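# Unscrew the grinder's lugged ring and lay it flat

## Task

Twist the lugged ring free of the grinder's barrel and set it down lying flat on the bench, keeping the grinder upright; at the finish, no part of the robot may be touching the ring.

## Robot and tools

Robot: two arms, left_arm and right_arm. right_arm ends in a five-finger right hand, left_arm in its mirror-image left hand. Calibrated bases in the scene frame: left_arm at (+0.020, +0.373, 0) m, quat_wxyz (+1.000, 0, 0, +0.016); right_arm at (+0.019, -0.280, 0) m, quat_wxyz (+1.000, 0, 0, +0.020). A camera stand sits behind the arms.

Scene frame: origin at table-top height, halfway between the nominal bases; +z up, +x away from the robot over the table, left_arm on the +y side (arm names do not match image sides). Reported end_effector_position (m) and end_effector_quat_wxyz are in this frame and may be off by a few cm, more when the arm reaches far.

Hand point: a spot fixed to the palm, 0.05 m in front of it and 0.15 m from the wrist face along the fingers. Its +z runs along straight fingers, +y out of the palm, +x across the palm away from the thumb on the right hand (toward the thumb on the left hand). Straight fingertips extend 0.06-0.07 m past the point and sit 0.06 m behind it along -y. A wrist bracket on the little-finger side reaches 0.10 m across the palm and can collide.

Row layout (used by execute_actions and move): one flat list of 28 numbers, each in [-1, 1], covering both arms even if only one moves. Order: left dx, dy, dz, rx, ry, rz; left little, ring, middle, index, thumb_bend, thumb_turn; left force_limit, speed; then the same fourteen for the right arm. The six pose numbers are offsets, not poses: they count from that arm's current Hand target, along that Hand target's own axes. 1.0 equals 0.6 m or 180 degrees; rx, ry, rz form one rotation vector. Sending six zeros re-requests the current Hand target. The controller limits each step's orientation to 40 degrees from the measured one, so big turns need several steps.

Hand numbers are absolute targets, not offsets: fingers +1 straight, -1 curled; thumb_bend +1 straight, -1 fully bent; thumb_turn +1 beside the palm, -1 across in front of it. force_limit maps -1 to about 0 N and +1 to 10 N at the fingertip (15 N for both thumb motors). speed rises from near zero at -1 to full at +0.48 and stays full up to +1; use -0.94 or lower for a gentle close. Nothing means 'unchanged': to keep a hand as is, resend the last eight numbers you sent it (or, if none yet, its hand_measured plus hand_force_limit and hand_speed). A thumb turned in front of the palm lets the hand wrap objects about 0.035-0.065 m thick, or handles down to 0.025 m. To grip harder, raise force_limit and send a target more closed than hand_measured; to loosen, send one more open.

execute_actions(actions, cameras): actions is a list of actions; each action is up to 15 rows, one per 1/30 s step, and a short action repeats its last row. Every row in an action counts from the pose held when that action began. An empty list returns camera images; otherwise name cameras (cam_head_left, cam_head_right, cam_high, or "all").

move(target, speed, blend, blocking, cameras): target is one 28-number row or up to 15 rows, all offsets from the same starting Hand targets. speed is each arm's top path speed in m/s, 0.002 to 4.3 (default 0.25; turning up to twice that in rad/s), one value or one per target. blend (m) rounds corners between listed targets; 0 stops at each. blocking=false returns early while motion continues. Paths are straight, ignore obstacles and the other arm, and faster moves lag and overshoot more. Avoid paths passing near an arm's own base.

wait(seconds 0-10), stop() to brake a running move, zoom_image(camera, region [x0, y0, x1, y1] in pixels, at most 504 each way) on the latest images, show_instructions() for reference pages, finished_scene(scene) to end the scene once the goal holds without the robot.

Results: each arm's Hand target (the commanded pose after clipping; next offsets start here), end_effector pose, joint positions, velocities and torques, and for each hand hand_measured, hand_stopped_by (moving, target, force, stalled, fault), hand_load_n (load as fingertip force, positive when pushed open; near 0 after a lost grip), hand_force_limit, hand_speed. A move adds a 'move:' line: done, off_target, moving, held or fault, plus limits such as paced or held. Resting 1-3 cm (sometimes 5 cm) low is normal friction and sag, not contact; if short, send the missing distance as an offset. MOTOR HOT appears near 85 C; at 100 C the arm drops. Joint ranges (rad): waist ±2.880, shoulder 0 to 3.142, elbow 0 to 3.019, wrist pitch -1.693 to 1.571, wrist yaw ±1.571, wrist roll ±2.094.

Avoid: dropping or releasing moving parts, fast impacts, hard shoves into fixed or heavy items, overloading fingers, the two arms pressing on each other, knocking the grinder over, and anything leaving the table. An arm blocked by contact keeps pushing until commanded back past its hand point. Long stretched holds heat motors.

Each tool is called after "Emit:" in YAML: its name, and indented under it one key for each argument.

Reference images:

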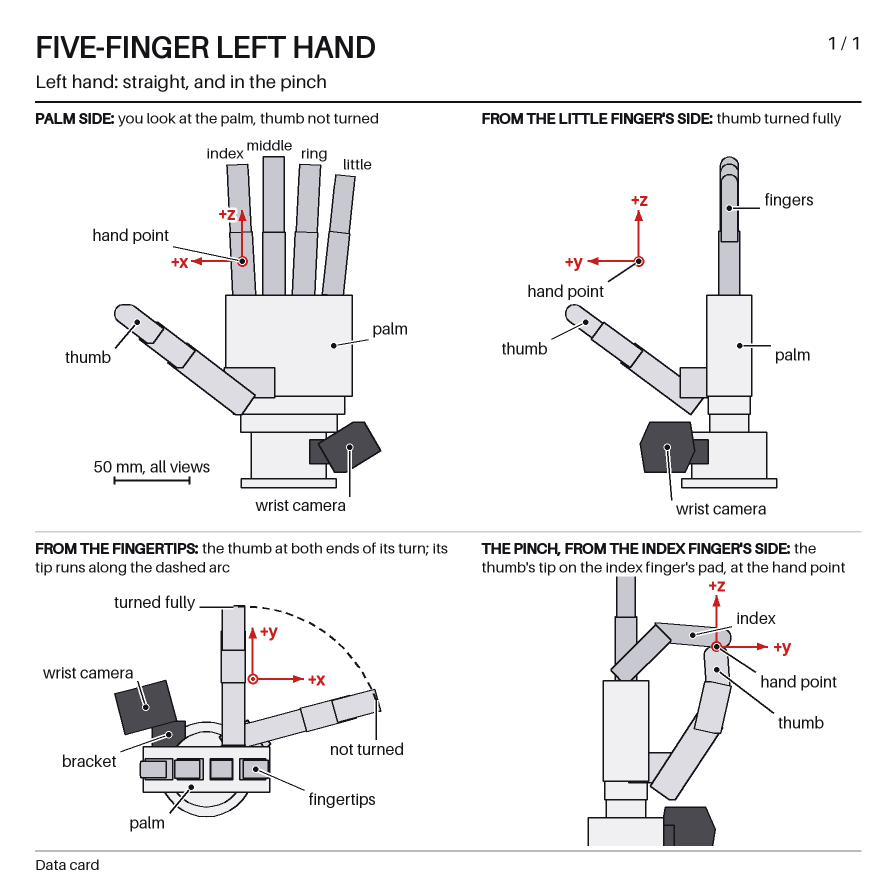

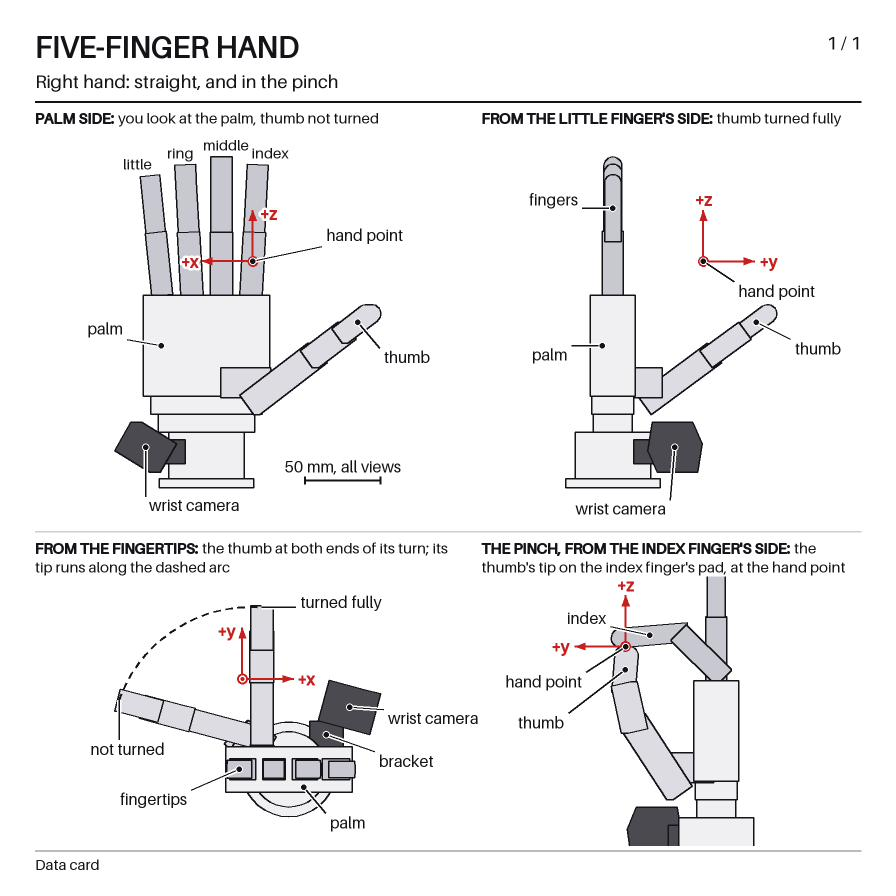

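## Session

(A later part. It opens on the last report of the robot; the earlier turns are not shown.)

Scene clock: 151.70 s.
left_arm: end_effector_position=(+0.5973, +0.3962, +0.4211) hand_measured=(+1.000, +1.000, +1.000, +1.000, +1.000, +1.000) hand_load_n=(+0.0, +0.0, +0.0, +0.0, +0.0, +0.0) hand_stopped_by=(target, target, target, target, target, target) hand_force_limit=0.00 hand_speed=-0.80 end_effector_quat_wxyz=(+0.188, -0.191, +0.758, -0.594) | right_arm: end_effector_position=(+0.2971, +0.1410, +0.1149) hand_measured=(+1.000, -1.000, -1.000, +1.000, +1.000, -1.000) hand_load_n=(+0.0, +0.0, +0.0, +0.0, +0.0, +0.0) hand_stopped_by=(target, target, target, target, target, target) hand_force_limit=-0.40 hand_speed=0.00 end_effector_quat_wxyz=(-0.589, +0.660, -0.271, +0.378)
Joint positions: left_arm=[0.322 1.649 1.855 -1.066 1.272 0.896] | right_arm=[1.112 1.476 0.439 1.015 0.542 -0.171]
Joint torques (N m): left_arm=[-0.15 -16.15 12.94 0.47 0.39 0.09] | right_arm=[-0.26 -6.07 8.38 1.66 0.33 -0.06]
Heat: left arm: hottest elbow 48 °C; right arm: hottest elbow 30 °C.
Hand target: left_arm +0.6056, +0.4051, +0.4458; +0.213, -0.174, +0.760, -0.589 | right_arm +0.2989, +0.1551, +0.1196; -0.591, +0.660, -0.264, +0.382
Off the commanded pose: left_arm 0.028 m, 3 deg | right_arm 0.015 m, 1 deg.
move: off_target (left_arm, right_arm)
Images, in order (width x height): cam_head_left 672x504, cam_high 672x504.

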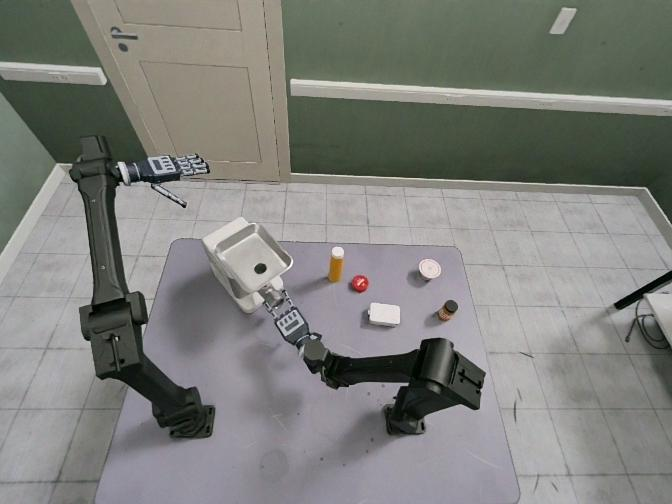

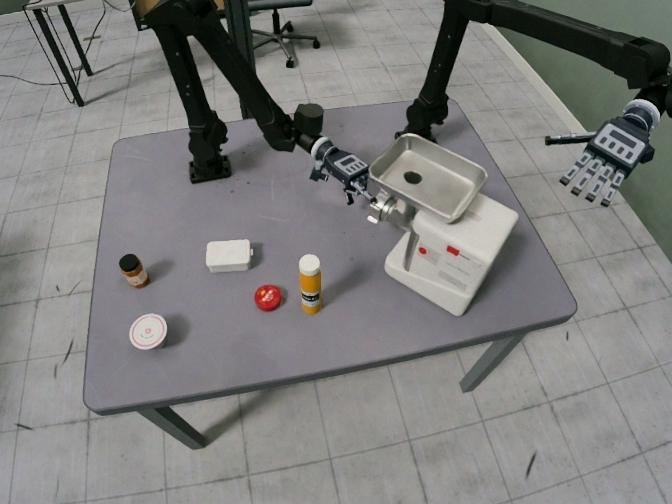

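Emit:
move:
  target:
    - [0,0,0,0,0,0,1,1,1,1,1,1,0,-0.8,-0.003,-0.03,0.003,0,0,0.05,1,-1,-1,1,1,-1,-0.4,0]
    - [0,0,0,0,0,0,1,1,1,1,1,1,0,-0.8,-0.0066,-0.045,0.0067,0,0,0.1944,1,-1,-1,1,1,-1,-0.4,0]
    - [0,0,0,0,0,0,1,1,1,1,1,1,0,-0.8,-0.0181,-0.0186,0.0067,0,0,0.1944,1,-1,-1,1,1,-1,-0.4,0]
  speed: 0.2
  blend: [0.01,0,0]
  cameras: ["all"]

Emit:
zoom_image:
  camera: "cam_head_left"
  region: [250, 270, 310, 330]

Emit:
zoom_image:
  camera: "cam_high"
  region: [350, 170, 420, 240]

Emit:
zoom_image:
  camera: "cam_head_right"
  region: [260, 270, 320, 330]

Scene clock: 155.53 s.
left_arm: end_effector_position=(+0.5973, +0.3962, +0.4211) hand_measured=(+1.000, +1.000, +1.000, +1.000, +1.000, +1.000) hand_load_n=(-0.5, +0.0, +0.0, +0.0, +0.0, +0.0) hand_stopped_by=(target, target, target, target, target, target) hand_force_limit=0.00 hand_speed=-0.80 end_effector_quat_wxyz=(+0.188, -0.191, +0.758, -0.594) | right_arm: end_effector_position=(+0.2855, +0.1717, +0.1477) hand_measured=(+1.000, -1.000, -1.000, +1.000, +1.000, -1.000) hand_load_n=(+0.5, +0.0, +0.0, +0.0, +0.0, -0.5) hand_stopped_by=(target, target, target, target, target, target) hand_force_limit=-0.40 hand_speed=0.00 end_effector_quat_wxyz=(+0.694, -0.545, +0.433, -0.183)
Joint positions: left_arm=[0.322 1.649 1.855 -1.066 1.272 0.896] | right_arm=[1.081 1.493 0.444 1.081 0.48 0.399]
Joint torques (N m): left_arm=[-0.32 -16.32 13.01 0.47 0.44 0.08] | right_arm=[-2.32 -4.66 5.75 1.63 0.4 0.29]
Heat: left arm: hottest elbow 48 °C; right arm: hottest elbow 30 °C.
Hand target: left_arm +0.6056, +0.4051, +0.4458; +0.213, -0.174, +0.760, -0.589 | right_arm +0.2948, +0.1679, +0.1284; +0.678, -0.550, +0.450, -0.187
Off the commanded pose: left_arm 0.028 m, 3 deg | right_arm 0.022 m, 3 deg.
move: off_target (left_arm, right_arm)

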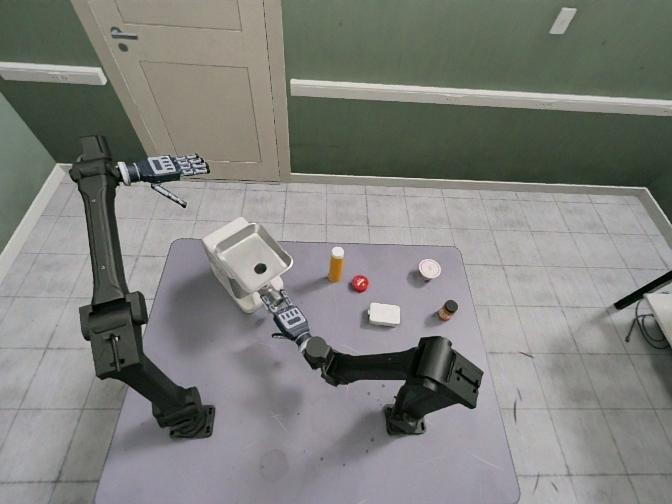

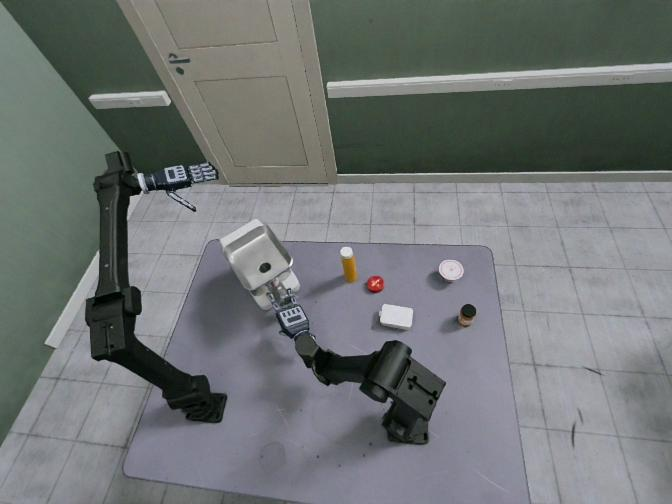

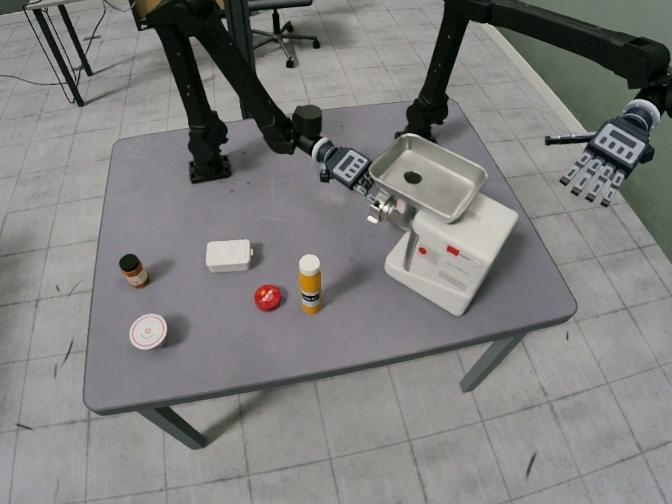

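Scaled by 8.400 from the camera's 672x504 image, which has a finer 960x720 frame.

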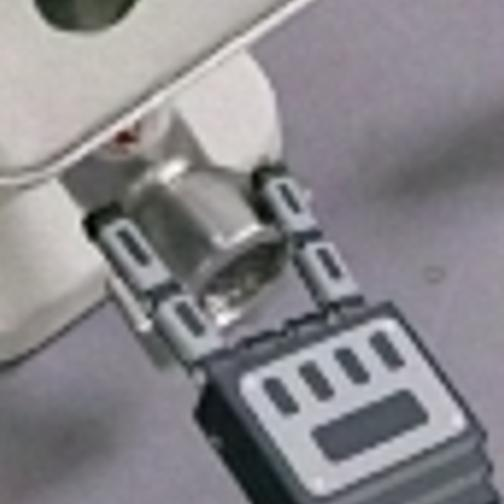

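Scaled by 7.200 from the camera's 672x504 image, which has a finer 960x720 frame.

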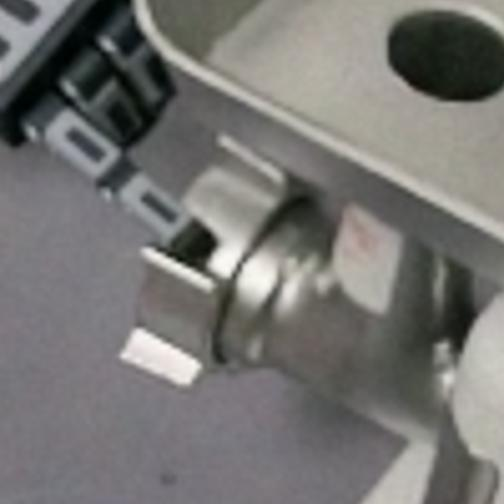

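Scaled by 8.400 from the camera's 672x504 image, which has a finer 960x720 frame.

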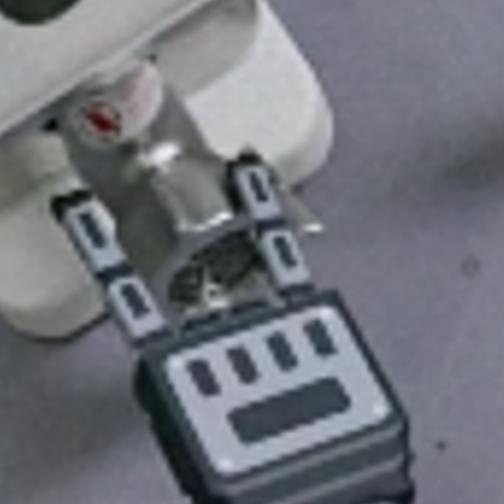

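Emit:
move:
  target:
    - [0,0,0,0,0,0,1,1,1,1,1,1,0,-0.8,-0.0217,-0.0487,-0.02,0,0,0,1,-1,-1,1,1,-1,-0.4,0]
    - [0,0,0,0,0,0,1,1,1,1,1,1,0,-0.8,0.0625,-0.0198,-0.02,0,0,-0.3444,1,-1,-1,1,1,-1,-0.4,0]
  speed: 0.25
  blend: [0.01,0]
  cameras: ["all"]

Emit:
zoom_image:
  camera: "cam_head_left"
  region: [250, 270, 310, 330]

Emit:
zoom_image:
  camera: "cam_high"
  region: [350, 170, 420, 240]

Emit:
zoom_image:
  camera: "cam_head_right"
  region: [260, 270, 320, 330]

Scene clock: 159.87 s.
left_arm: end_effector_position=(+0.5973, +0.3962, +0.4211) hand_measured=(+1.000, +1.000, +1.000, +1.000, +1.000, +1.000) hand_load_n=(+0.0, +0.0, +0.0, +0.0, +0.0, -0.5) hand_stopped_by=(target, target, target, target, target, target) hand_force_limit=0.00 hand_speed=-0.80 end_effector_quat_wxyz=(+0.188, -0.191, +0.758, -0.594) | right_arm: end_effector_position=(+0.3085, +0.1180, +0.1258) hand_measured=(+1.000, -1.000, -1.000, +1.000, +1.000, -1.000) hand_load_n=(+0.0, +0.0, +0.0, +0.5, +0.0, +0.5) hand_stopped_by=(target, target, target, target, target, target) hand_force_limit=-0.40 hand_speed=0.00 end_effector_quat_wxyz=(-0.489, +0.701, -0.114, +0.507)
Joint positions: left_arm=[0.322 1.649 1.855 -1.066 1.272 0.896] | right_arm=[1.136 1.437 0.444 0.983 0.57 -0.637]
Joint torques (N m): left_arm=[-0.21 -16.26 12.97 0.42 0.41 0.09] | right_arm=[-0.15 -5.13 7.79 1.92 0.22 -0.12]
Heat: left arm: hottest elbow 48 °C; right arm: hottest elbow 30 °C.
Hand target: left_arm +0.6056, +0.4051, +0.4458; +0.213, -0.174, +0.760, -0.589 | right_arm +0.3076, +0.1290, +0.1242; -0.485, +0.703, -0.102, +0.509
Off the commanded pose: left_arm 0.028 m, 3 deg | right_arm 0.011 m, 1 deg.
move: off_target (left_arm, right_arm)

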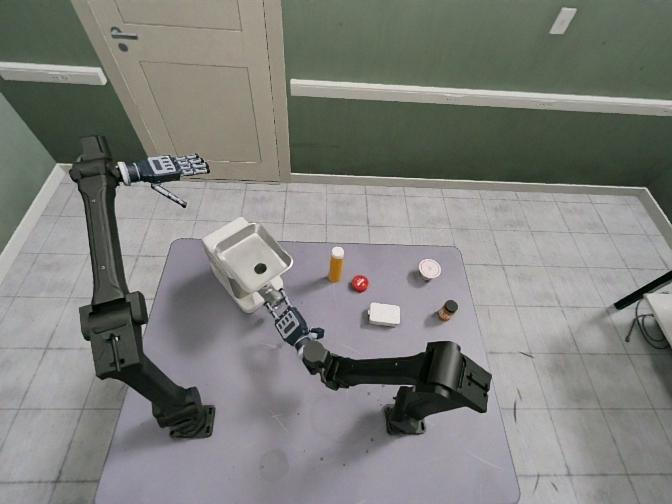

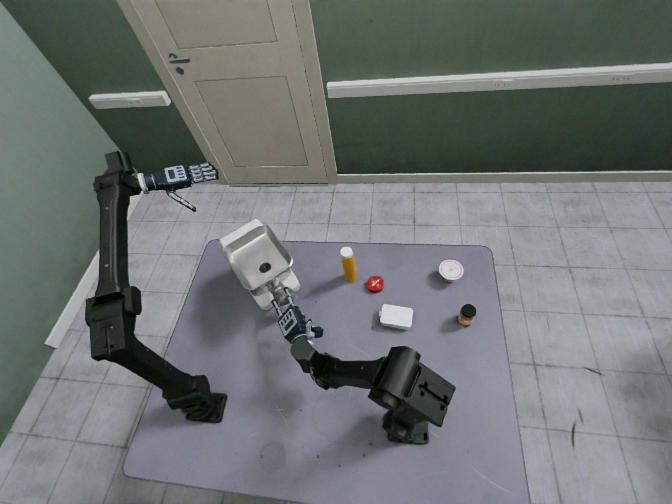

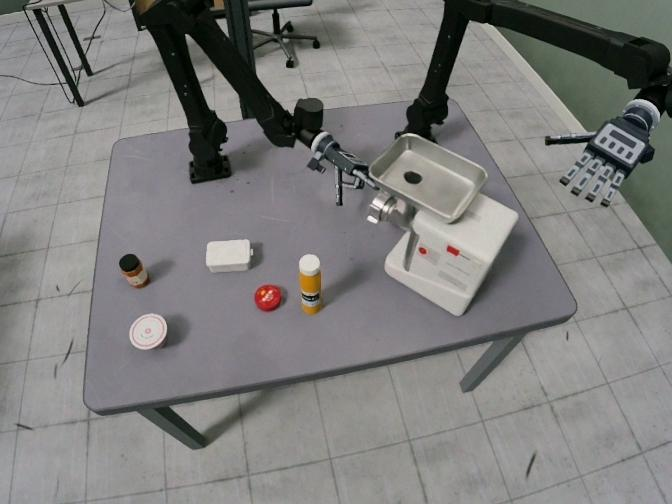

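Scaled by 8.400 from the camera's 672x504 image, which has a finer 960x720 frame.

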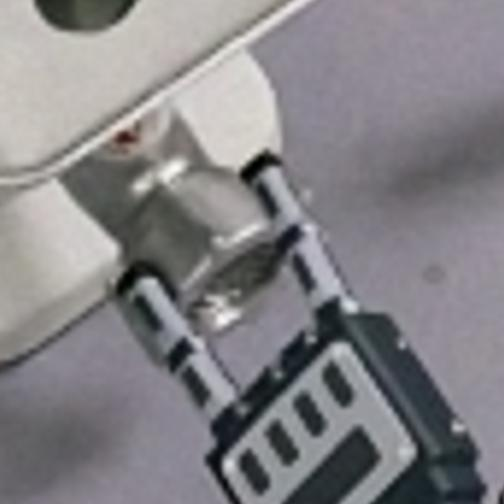

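Scaled by 7.200 from the camera's 672x504 image, which has a finer 960x720 frame.

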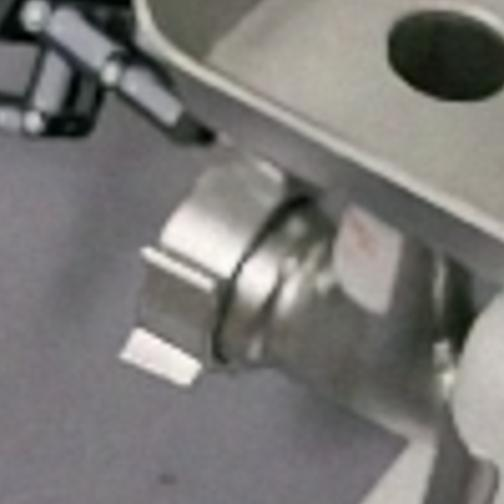

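Scaled by 8.400 from the camera's 672x504 image, which has a finer 960x720 frame.

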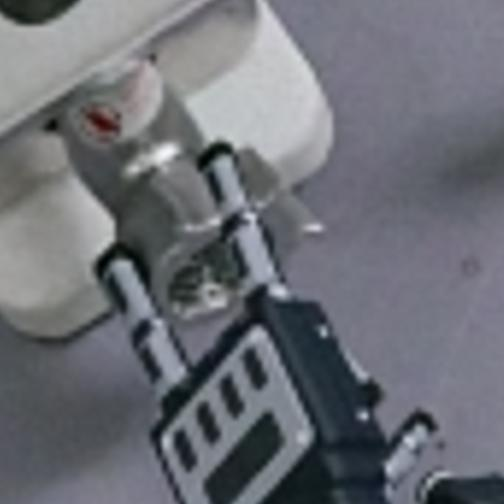

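Emit:
move:
  target:
    - [0,0,0,0,0,0,1,1,1,1,1,1,0,-0.8,-0.0163,-0.0127,0,0,0,0,1,-1,-1,1,1,-1,-0.4,0]
    - [0,0,0,0,0,0,1,1,1,1,1,1,0,-0.8,-0.0339,0.0099,0,0,0,0,1,-1,-1,1,1,-1,-0.4,0]
    - [0,0,0,0,0,0,1,1,1,1,1,1,0,-0.8,-0.0369,0.0434,0,0,0,0,1,-1,-1,1,1,-1,-0.4,0]
  speed: 0.12
  cameras: ["all"]

Emit:
zoom_image:
  camera: "cam_head_left"
  region: [250, 270, 310, 330]

Emit:
zoom_image:
  camera: "cam_high"
  region: [350, 170, 420, 240]

Emit:
zoom_image:
  camera: "cam_head_right"
  region: [260, 270, 320, 330]

Scene clock: 163.17 s.
left_arm: end_effector_position=(+0.5973, +0.3962, +0.4211) hand_measured=(+1.000, +1.000, +1.000, +1.000, +1.000, +1.000) hand_load_n=(+0.0, +0.0, +0.0, +0.0, +0.0, -0.5) hand_stopped_by=(target, target, target, target, target, target) hand_force_limit=0.00 hand_speed=-0.80 end_effector_quat_wxyz=(+0.188, -0.191, +0.758, -0.594) | right_arm: end_effector_position=(+0.3063, +0.1347, +0.1142) hand_measured=(+1.000, -1.000, -1.000, +1.000, +1.000, -1.000) hand_load_n=(+0.0, +0.0, +0.0, +0.5, +0.0, +0.5) hand_stopped_by=(target, target, target, target, target, target) hand_force_limit=-0.40 hand_speed=0.00 end_effector_quat_wxyz=(-0.511, +0.684, -0.115, +0.509)
Joint positions: left_arm=[0.322 1.649 1.855 -1.066 1.272 0.896] | right_arm=[1.156 1.553 0.455 1.144 0.576 -0.642]
Joint torques (N m): left_arm=[-0.21 -16.5 12.98 0.53 0.41 0.1] | right_arm=[-1.14 -4.89 4.78 1.26 0.11 -0.09]
Heat: left arm: hottest elbow 48 °C; right arm: hottest elbow 30 °C.
Hand target: left_arm +0.6056, +0.4051, +0.4458; +0.213, -0.174, +0.760, -0.589 | right_arm +0.3064, +0.1300, +0.0901; -0.485, +0.703, -0.102, +0.509
Off the commanded pose: left_arm 0.028 m, 3 deg | right_arm 0.025 m, 4 deg.
move: off_target (left_arm, right_arm)

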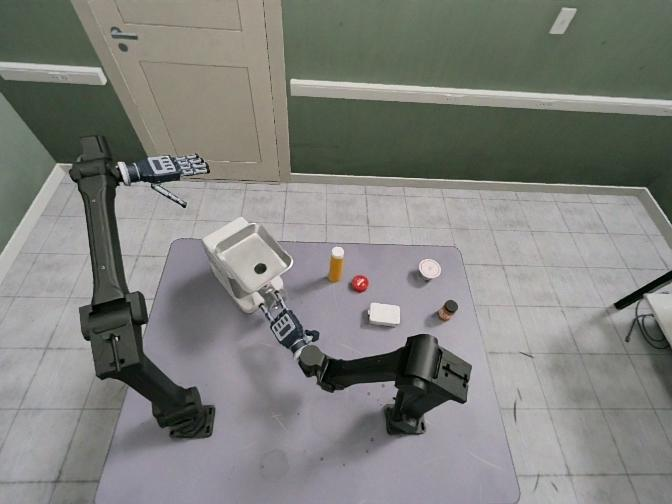

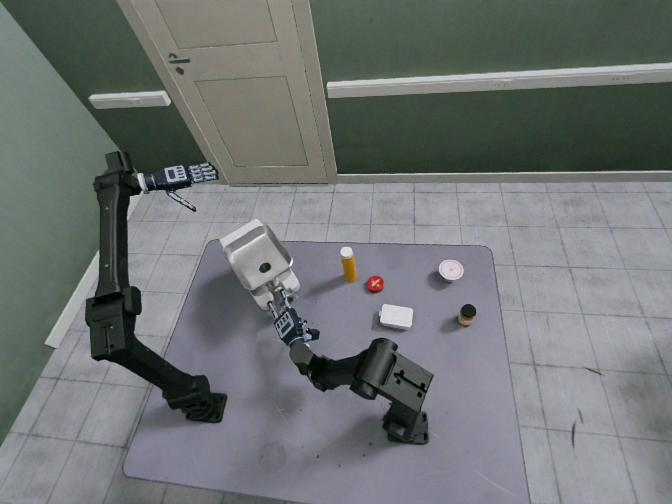

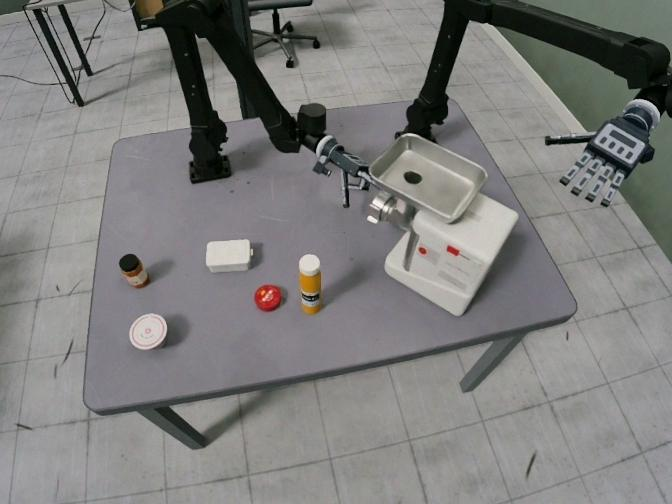

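Scaled by 8.400 from the camera's 672x504 image, which has a finer 960x720 frame.

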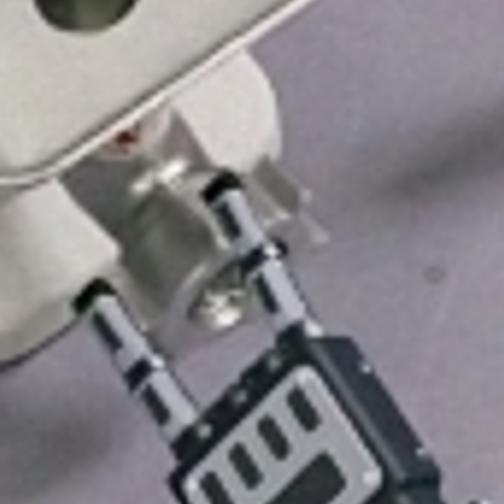

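Scaled by 7.200 from the camera's 672x504 image, which has a finer 960x720 frame.

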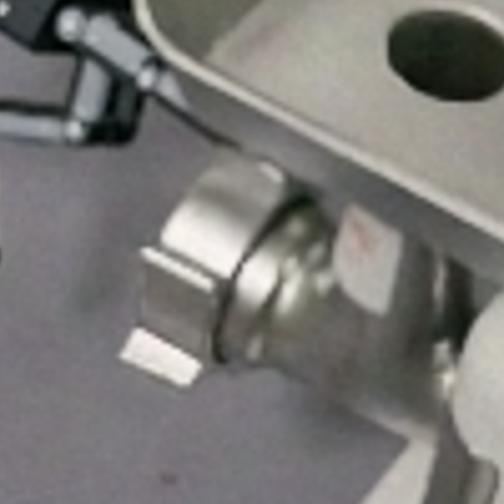

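Scaled by 8.400 from the camera's 672x504 image, which has a finer 960x720 frame.

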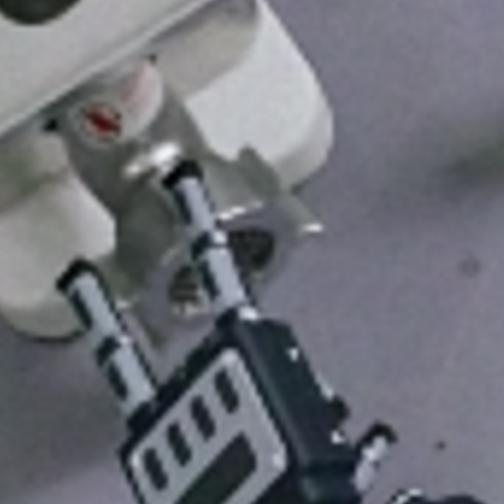

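Emit:
move:
  target:
    - [0,0,0,0,0,0,1,1,1,1,1,1,0,-0.8,-0.0168,0.0567,0,0,0,0,1,-1,-1,1,1,-1,-0.4,0]
  speed: 0.12
  cameras: ["all"]

Emit:
zoom_image:
  camera: "cam_head_left"
  region: [250, 270, 310, 330]

Emit:
zoom_image:
  camera: "cam_high"
  region: [350, 170, 420, 240]

Emit:
zoom_image:
  camera: "cam_head_right"
  region: [260, 270, 320, 330]

Scene clock: 165.33 s.
left_arm: end_effector_position=(+0.5973, +0.3962, +0.4211) hand_measured=(+1.000, +1.000, +1.000, +1.000, +1.000, +1.000) hand_load_n=(+0.0, +0.0, +0.0, +0.0, +0.0, +0.0) hand_stopped_by=(target, target, target, target, target, target) hand_force_limit=0.00 hand_speed=-0.80 end_effector_quat_wxyz=(+0.188, -0.191, +0.758, -0.594) | right_arm: end_effector_position=(+0.3094, +0.1341, +0.0928) hand_measured=(+1.000, -1.000, -1.000, +1.000, +1.000, -1.000) hand_load_n=(+0.5, +0.0, +0.0, +0.0, +0.5, +0.0) hand_stopped_by=(target, target, target, target, target, target) hand_force_limit=-0.40 hand_speed=0.00 end_effector_quat_wxyz=(-0.519, +0.675, -0.109, +0.513)
Joint positions: left_arm=[0.322 1.649 1.855 -1.066 1.272 0.896] | right_arm=[1.144 1.668 0.442 1.303 0.551 -0.66]
Joint torques (N m): left_arm=[-0.26 -16.73 12.94 0.5 0.43 0.1] | right_arm=[-2.43 -4.6 2.84 0.95 -0.16 0.08]
Heat: left arm: hottest elbow 48 °C; right arm: hottest elbow 30 °C.
Hand target: left_arm +0.6056, +0.4051, +0.4458; +0.213, -0.174, +0.760, -0.589 | right_arm +0.3138, +0.1192, +0.0573; -0.486, +0.703, -0.102, +0.509
Off the commanded pose: left_arm 0.028 m, 3 deg | right_arm 0.039 m, 5 deg.
move: off_target (left_arm, right_arm)

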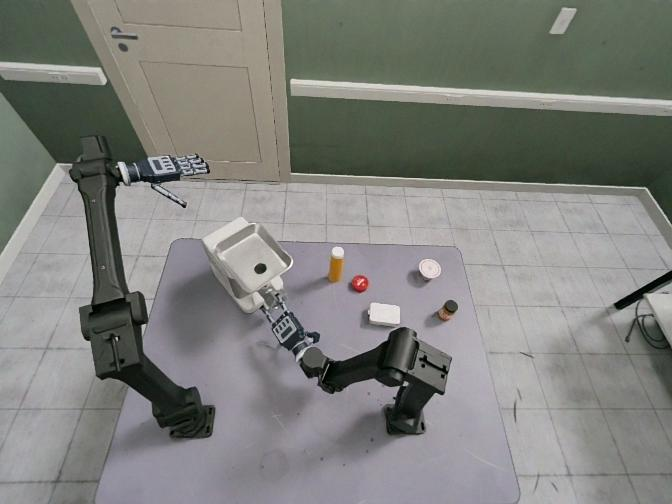

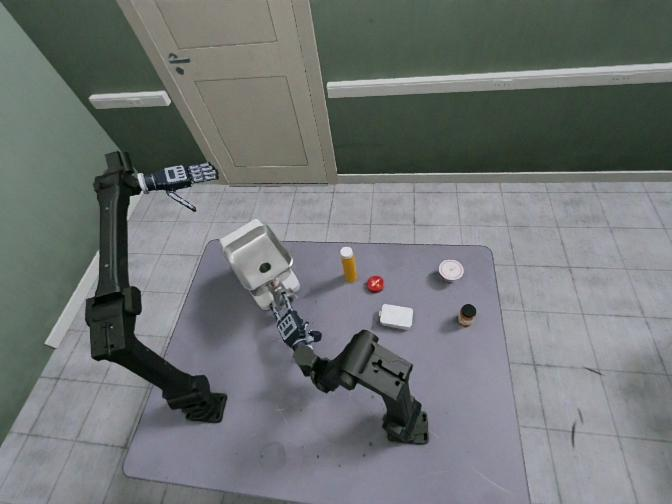

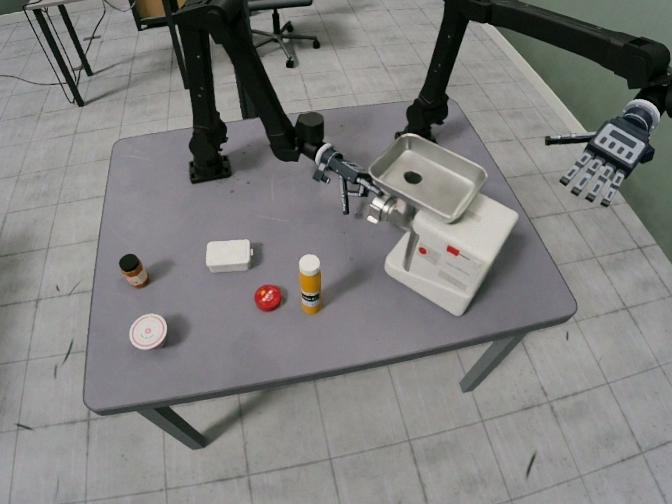

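Scaled by 8.400 from the camera's 672x504 image, which has a finer 960x720 frame.

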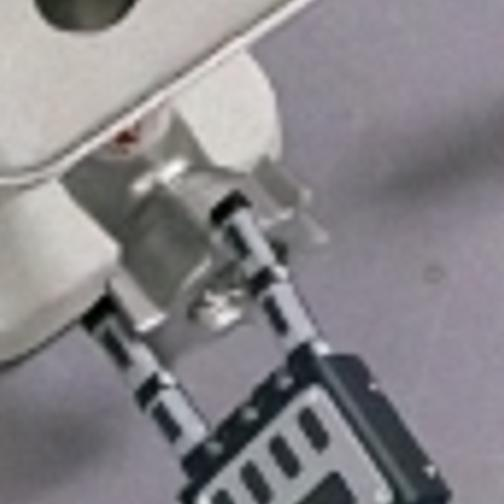

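Scaled by 7.200 from the camera's 672x504 image, which has a finer 960x720 frame.

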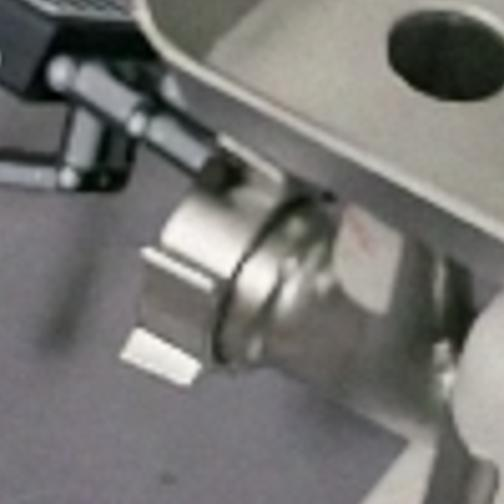

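Scaled by 8.400 from the camera's 672x504 image, which has a finer 960x720 frame.

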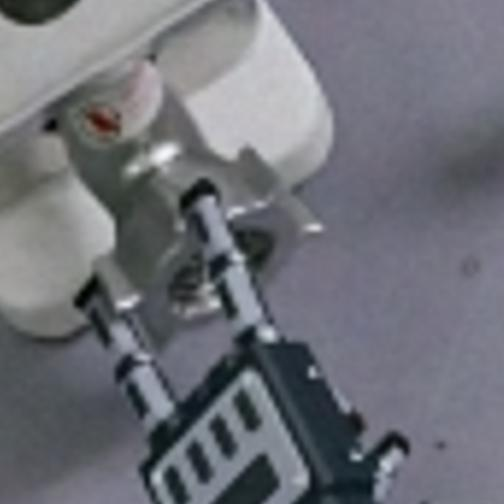

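Emit:
move:
  target:
    - [0,0,0,0,0,0,1,1,1,1,1,1,0,-0.8,0.0236,0.0185,-0.008,0,0,0,1,-1,-1,1,1,-1,-0.4,0]
  speed: 0.12
  cameras: ["cam_head_left","cam_high"]

Emit:
zoom_image:
  camera: "cam_head_left"
  region: [250, 270, 310, 330]

Emit:
zoom_image:
  camera: "cam_high"
  region: [350, 170, 420, 240]

Scene clock: 166.87 s.
left_arm: end_effector_position=(+0.5973, +0.3962, +0.4211) hand_measured=(+1.000, +1.000, +1.000, +1.000, +1.000, +1.000) hand_load_n=(+0.0, +0.0, +0.0, +0.0, +0.0, -0.5) hand_stopped_by=(target, target, target, target, target, target) hand_force_limit=0.00 hand_speed=-0.80 end_effector_quat_wxyz=(+0.188, -0.191, +0.758, -0.594) | right_arm: end_effector_position=(+0.3110, +0.1303, +0.0916) hand_measured=(+1.000, -1.000, -1.000, +1.000, +1.000, -1.000) hand_load_n=(+1.0, +0.0, +0.0, +0.0, +0.0, +0.0) hand_stopped_by=(target, target, target, target, target, target) hand_force_limit=-0.40 hand_speed=0.00 end_effector_quat_wxyz=(-0.526, +0.676, -0.094, +0.508)
Joint positions: left_arm=[0.322 1.649 1.855 -1.066 1.272 0.896] | right_arm=[1.12 1.668 0.424 1.323 0.494 -0.666]
Joint torques (N m): left_arm=[-0.15 -16.67 12.9 0.49 0.42 0.08] | right_arm=[-3.6 -6.18 1.43 0.95 0.64 0.11]
Heat: left arm: hottest elbow 48 °C; right arm: hottest elbow 30 °C.
Hand target: left_arm +0.6056, +0.4051, +0.4458; +0.213, -0.174, +0.760, -0.589 | right_arm +0.3203, +0.1016, +0.0572; -0.485, +0.703, -0.102, +0.509
Off the commanded pose: left_arm 0.028 m, 3 deg | right_arm 0.046 m, 6 deg.
move: off_target (left_arm, right_arm)
Images, in order (width x height): cam_head_left 672x504, cam_high 672x504.

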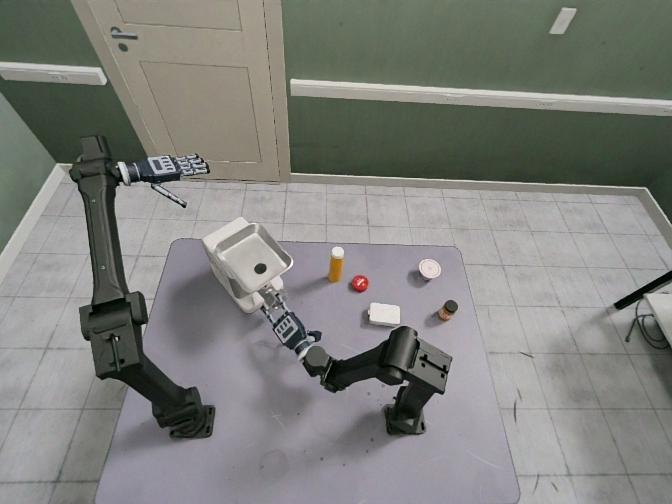

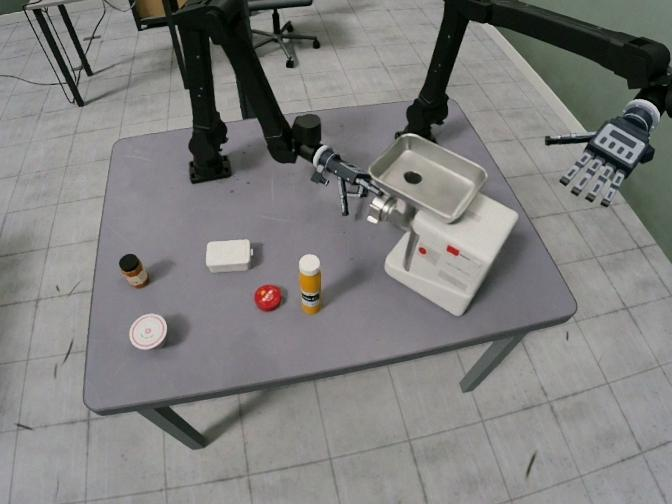

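Scaled by 8.400 from the camera's 672x504 image, which has a finer 960x720 frame.

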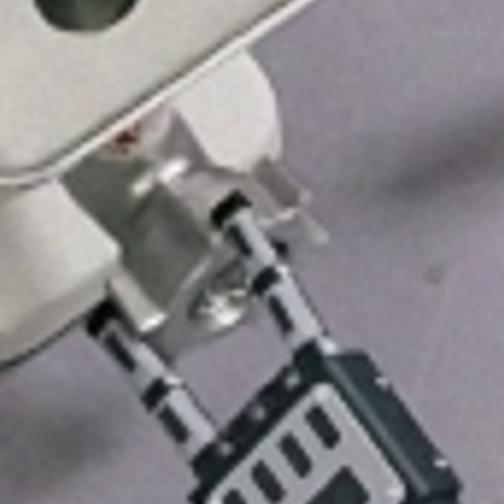

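Scaled by 7.200 from the camera's 672x504 image, which has a finer 960x720 frame.

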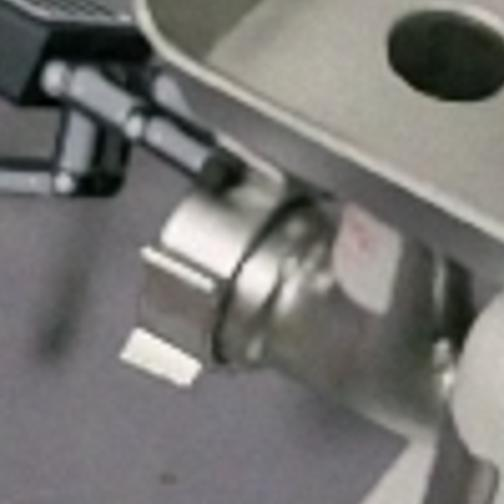

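Emit:
move:
  target:
    - [0,0,0,0,0,0,1,1,1,1,1,1,0,-0.8,-0.0006,0.0143,-0.005,0,0,-0.1389,1,-1,-1,1,1,-1,-0.4,0]
  speed: 0.15
  cameras: ["cam_head_left","cam_high"]

Emit:
zoom_image:
  camera: "cam_head_left"
  region: [250, 270, 310, 330]

Emit:
zoom_image:
  camera: "cam_high"
  region: [350, 170, 420, 240]

Scene clock: 169.97 s.
left_arm: end_effector_position=(+0.5973, +0.3962, +0.4211) hand_measured=(+1.000, +1.000, +1.000, +1.000, +1.000, +1.000) hand_load_n=(+0.0, +0.0, +0.0, +0.0, +0.0, +0.0) hand_stopped_by=(target, target, target, target, target, target) hand_force_limit=0.00 hand_speed=-0.80 end_effector_quat_wxyz=(+0.188, -0.191, +0.758, -0.594) | right_arm: end_effector_position=(+0.3170, +0.1203, +0.0916) hand_measured=(+0.948, -1.000, -1.000, +1.000, +1.000, -1.000) hand_load_n=(-32.5, +0.0, +0.0, +5.5, +0.0, +0.5) hand_stopped_by=(target, target, target, target, target, target) hand_force_limit=-0.40 hand_speed=0.00 end_effector_quat_wxyz=(-0.468, +0.675, -0.026, +0.570)
Joint positions: left_arm=[0.322 1.649 1.855 -1.066 1.272 0.896] | right_arm=[1.137 1.709 0.428 1.381 0.527 -0.896]
Joint torques (N m): left_arm=[-0.09 -16.09 13 0.4 0.39 0.11] | right_arm=[-1.03 -3.78 2.3 0.18 0.93 -1.51]
Heat: left arm: hottest elbow 48 °C; right arm: hottest elbow 29 °C.
Hand target: left_arm +0.6056, +0.4051, +0.4458; +0.213, -0.174, +0.760, -0.589 | right_arm +0.3207, +0.0959, +0.0504; -0.364, +0.709, +0.052, +0.602
Off the commanded pose: left_arm 0.028 m, 3 deg | right_arm 0.048 m, 16 deg.
move: off_target (left_arm, right_arm)
Images, in order (width x height): cam_head_left 672x504, cam_high 672x504.

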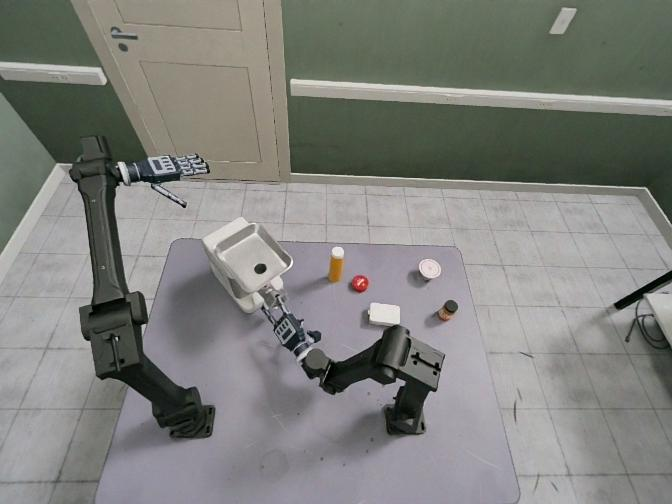

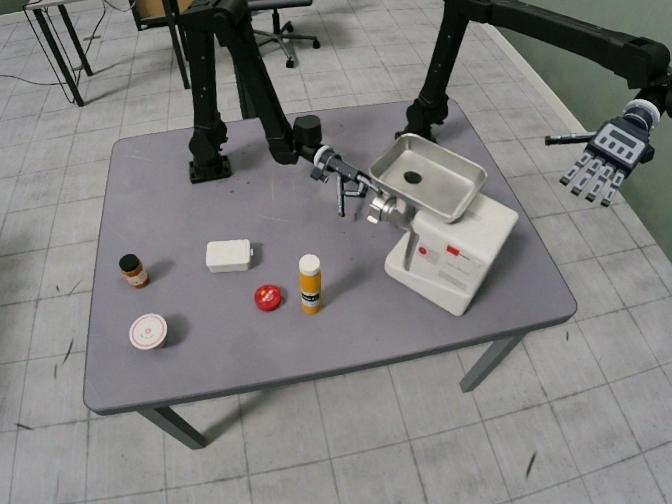

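Scaled by 8.400 from the camera's 672x504 image, which has a finer 960x720 frame.

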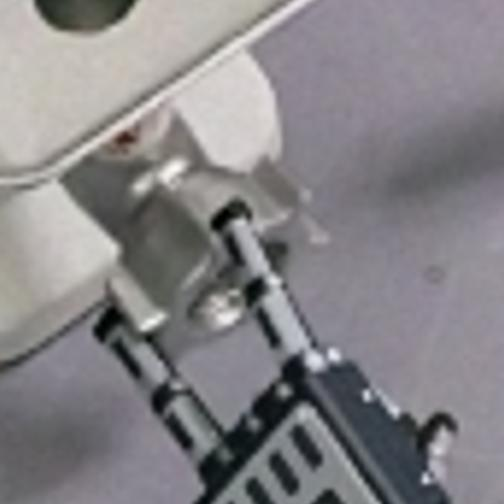

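Scaled by 7.200 from the camera's 672x504 image, which has a finer 960x720 frame.

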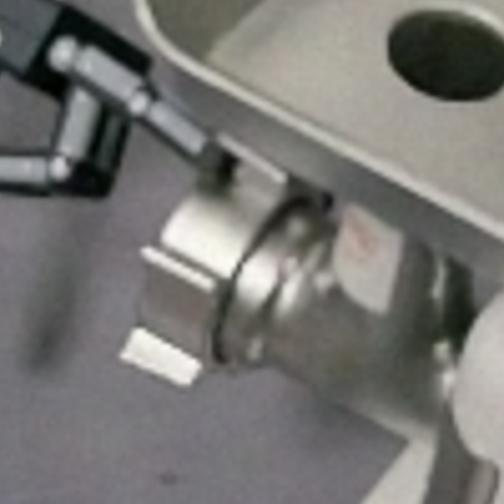

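Emit:
move:
  target:
    - [0,0,0,0,0,0,1,1,1,1,1,1,0,-0.8,0.0115,0.0409,-0.005,0,0,0.0556,1,-1,-1,1,1,-1,-0.4,0]
  speed: 0.15
  cameras: ["cam_head_left","cam_high"]

Emit:
zoom_image:
  camera: "cam_head_left"
  region: [250, 270, 310, 330]

Emit:
zoom_image:
  camera: "cam_high"
  region: [350, 170, 420, 240]

Scene clock: 173.00 s.
left_arm: end_effector_position=(+0.5973, +0.3962, +0.4211) hand_measured=(+1.000, +1.000, +1.000, +1.000, +1.000, +1.000) hand_load_n=(+0.0, +0.0, +0.0, +0.0, +0.0, +0.0) hand_stopped_by=(target, target, target, target, target, target) hand_force_limit=0.00 hand_speed=-0.80 end_effector_quat_wxyz=(+0.188, -0.191, +0.758, -0.594) | right_arm: end_effector_position=(+0.3178, +0.1182, +0.0900) hand_measured=(+0.950, -1.000, -1.000, +1.000, +1.000, -1.000) hand_load_n=(-10.5, +0.0, +0.0, +2.5, +0.0, +0.5) hand_stopped_by=(target, target, target, target, target, target) hand_force_limit=-0.40 hand_speed=0.00 end_effector_quat_wxyz=(-0.492, +0.672, -0.024, +0.553)
Joint positions: left_arm=[0.322 1.649 1.855 -1.066 1.272 0.896] | right_arm=[1.105 1.712 0.407 1.411 0.454 -0.855]
Joint torques (N m): left_arm=[-0.38 -16.09 12.89 0.39 0.43 0.11] | right_arm=[-4.42 -4.95 -0.09 0.85 1.11 -0.5]
Heat: left arm: hottest elbow 49 °C; right arm: hottest elbow 29 °C.
Hand target: left_arm +0.6056, +0.4051, +0.4458; +0.213, -0.174, +0.760, -0.589 | right_arm +0.3328, +0.0736, +0.0454; -0.415, +0.711, -0.010, +0.568
Off the commanded pose: left_arm 0.028 m, 3 deg | right_arm 0.065 m, 10 deg.
move: off_target (left_arm, right_arm)
Images, in order (width x height): cam_head_left 672x504, cam_high 672x504.

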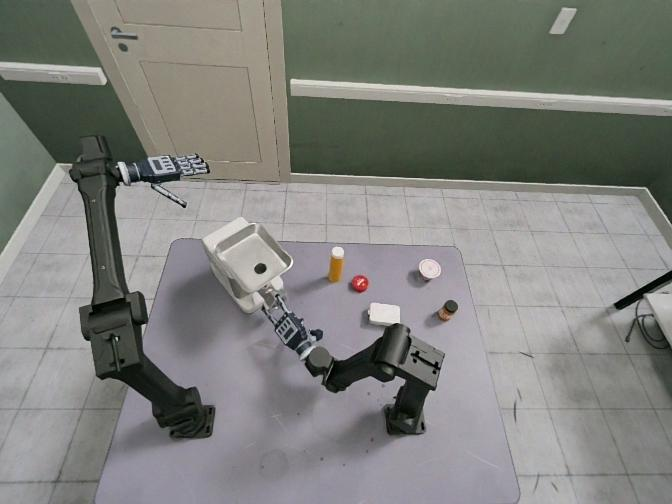

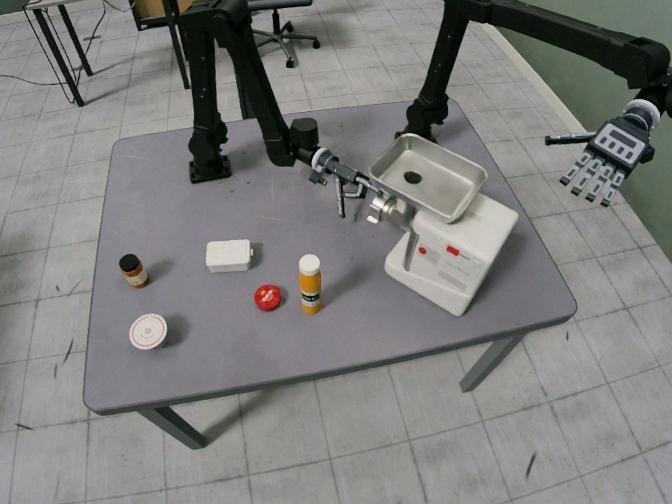

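Scaled by 8.400 from the camera's 672x504 image, which has a finer 960x720 frame.

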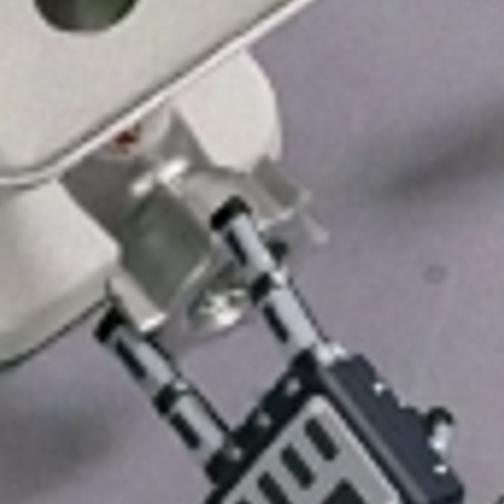

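Scaled by 7.200 from the camera's 672x504 image, which has a finer 960x720 frame.

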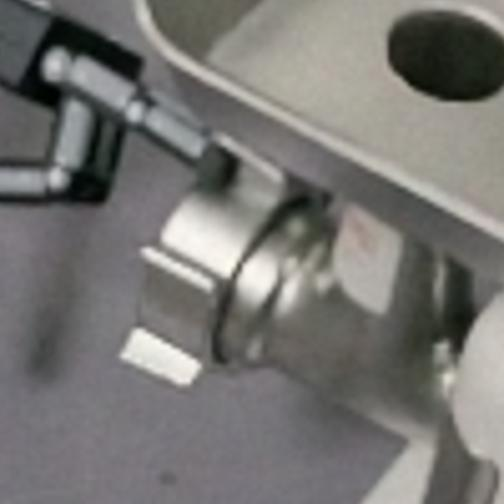

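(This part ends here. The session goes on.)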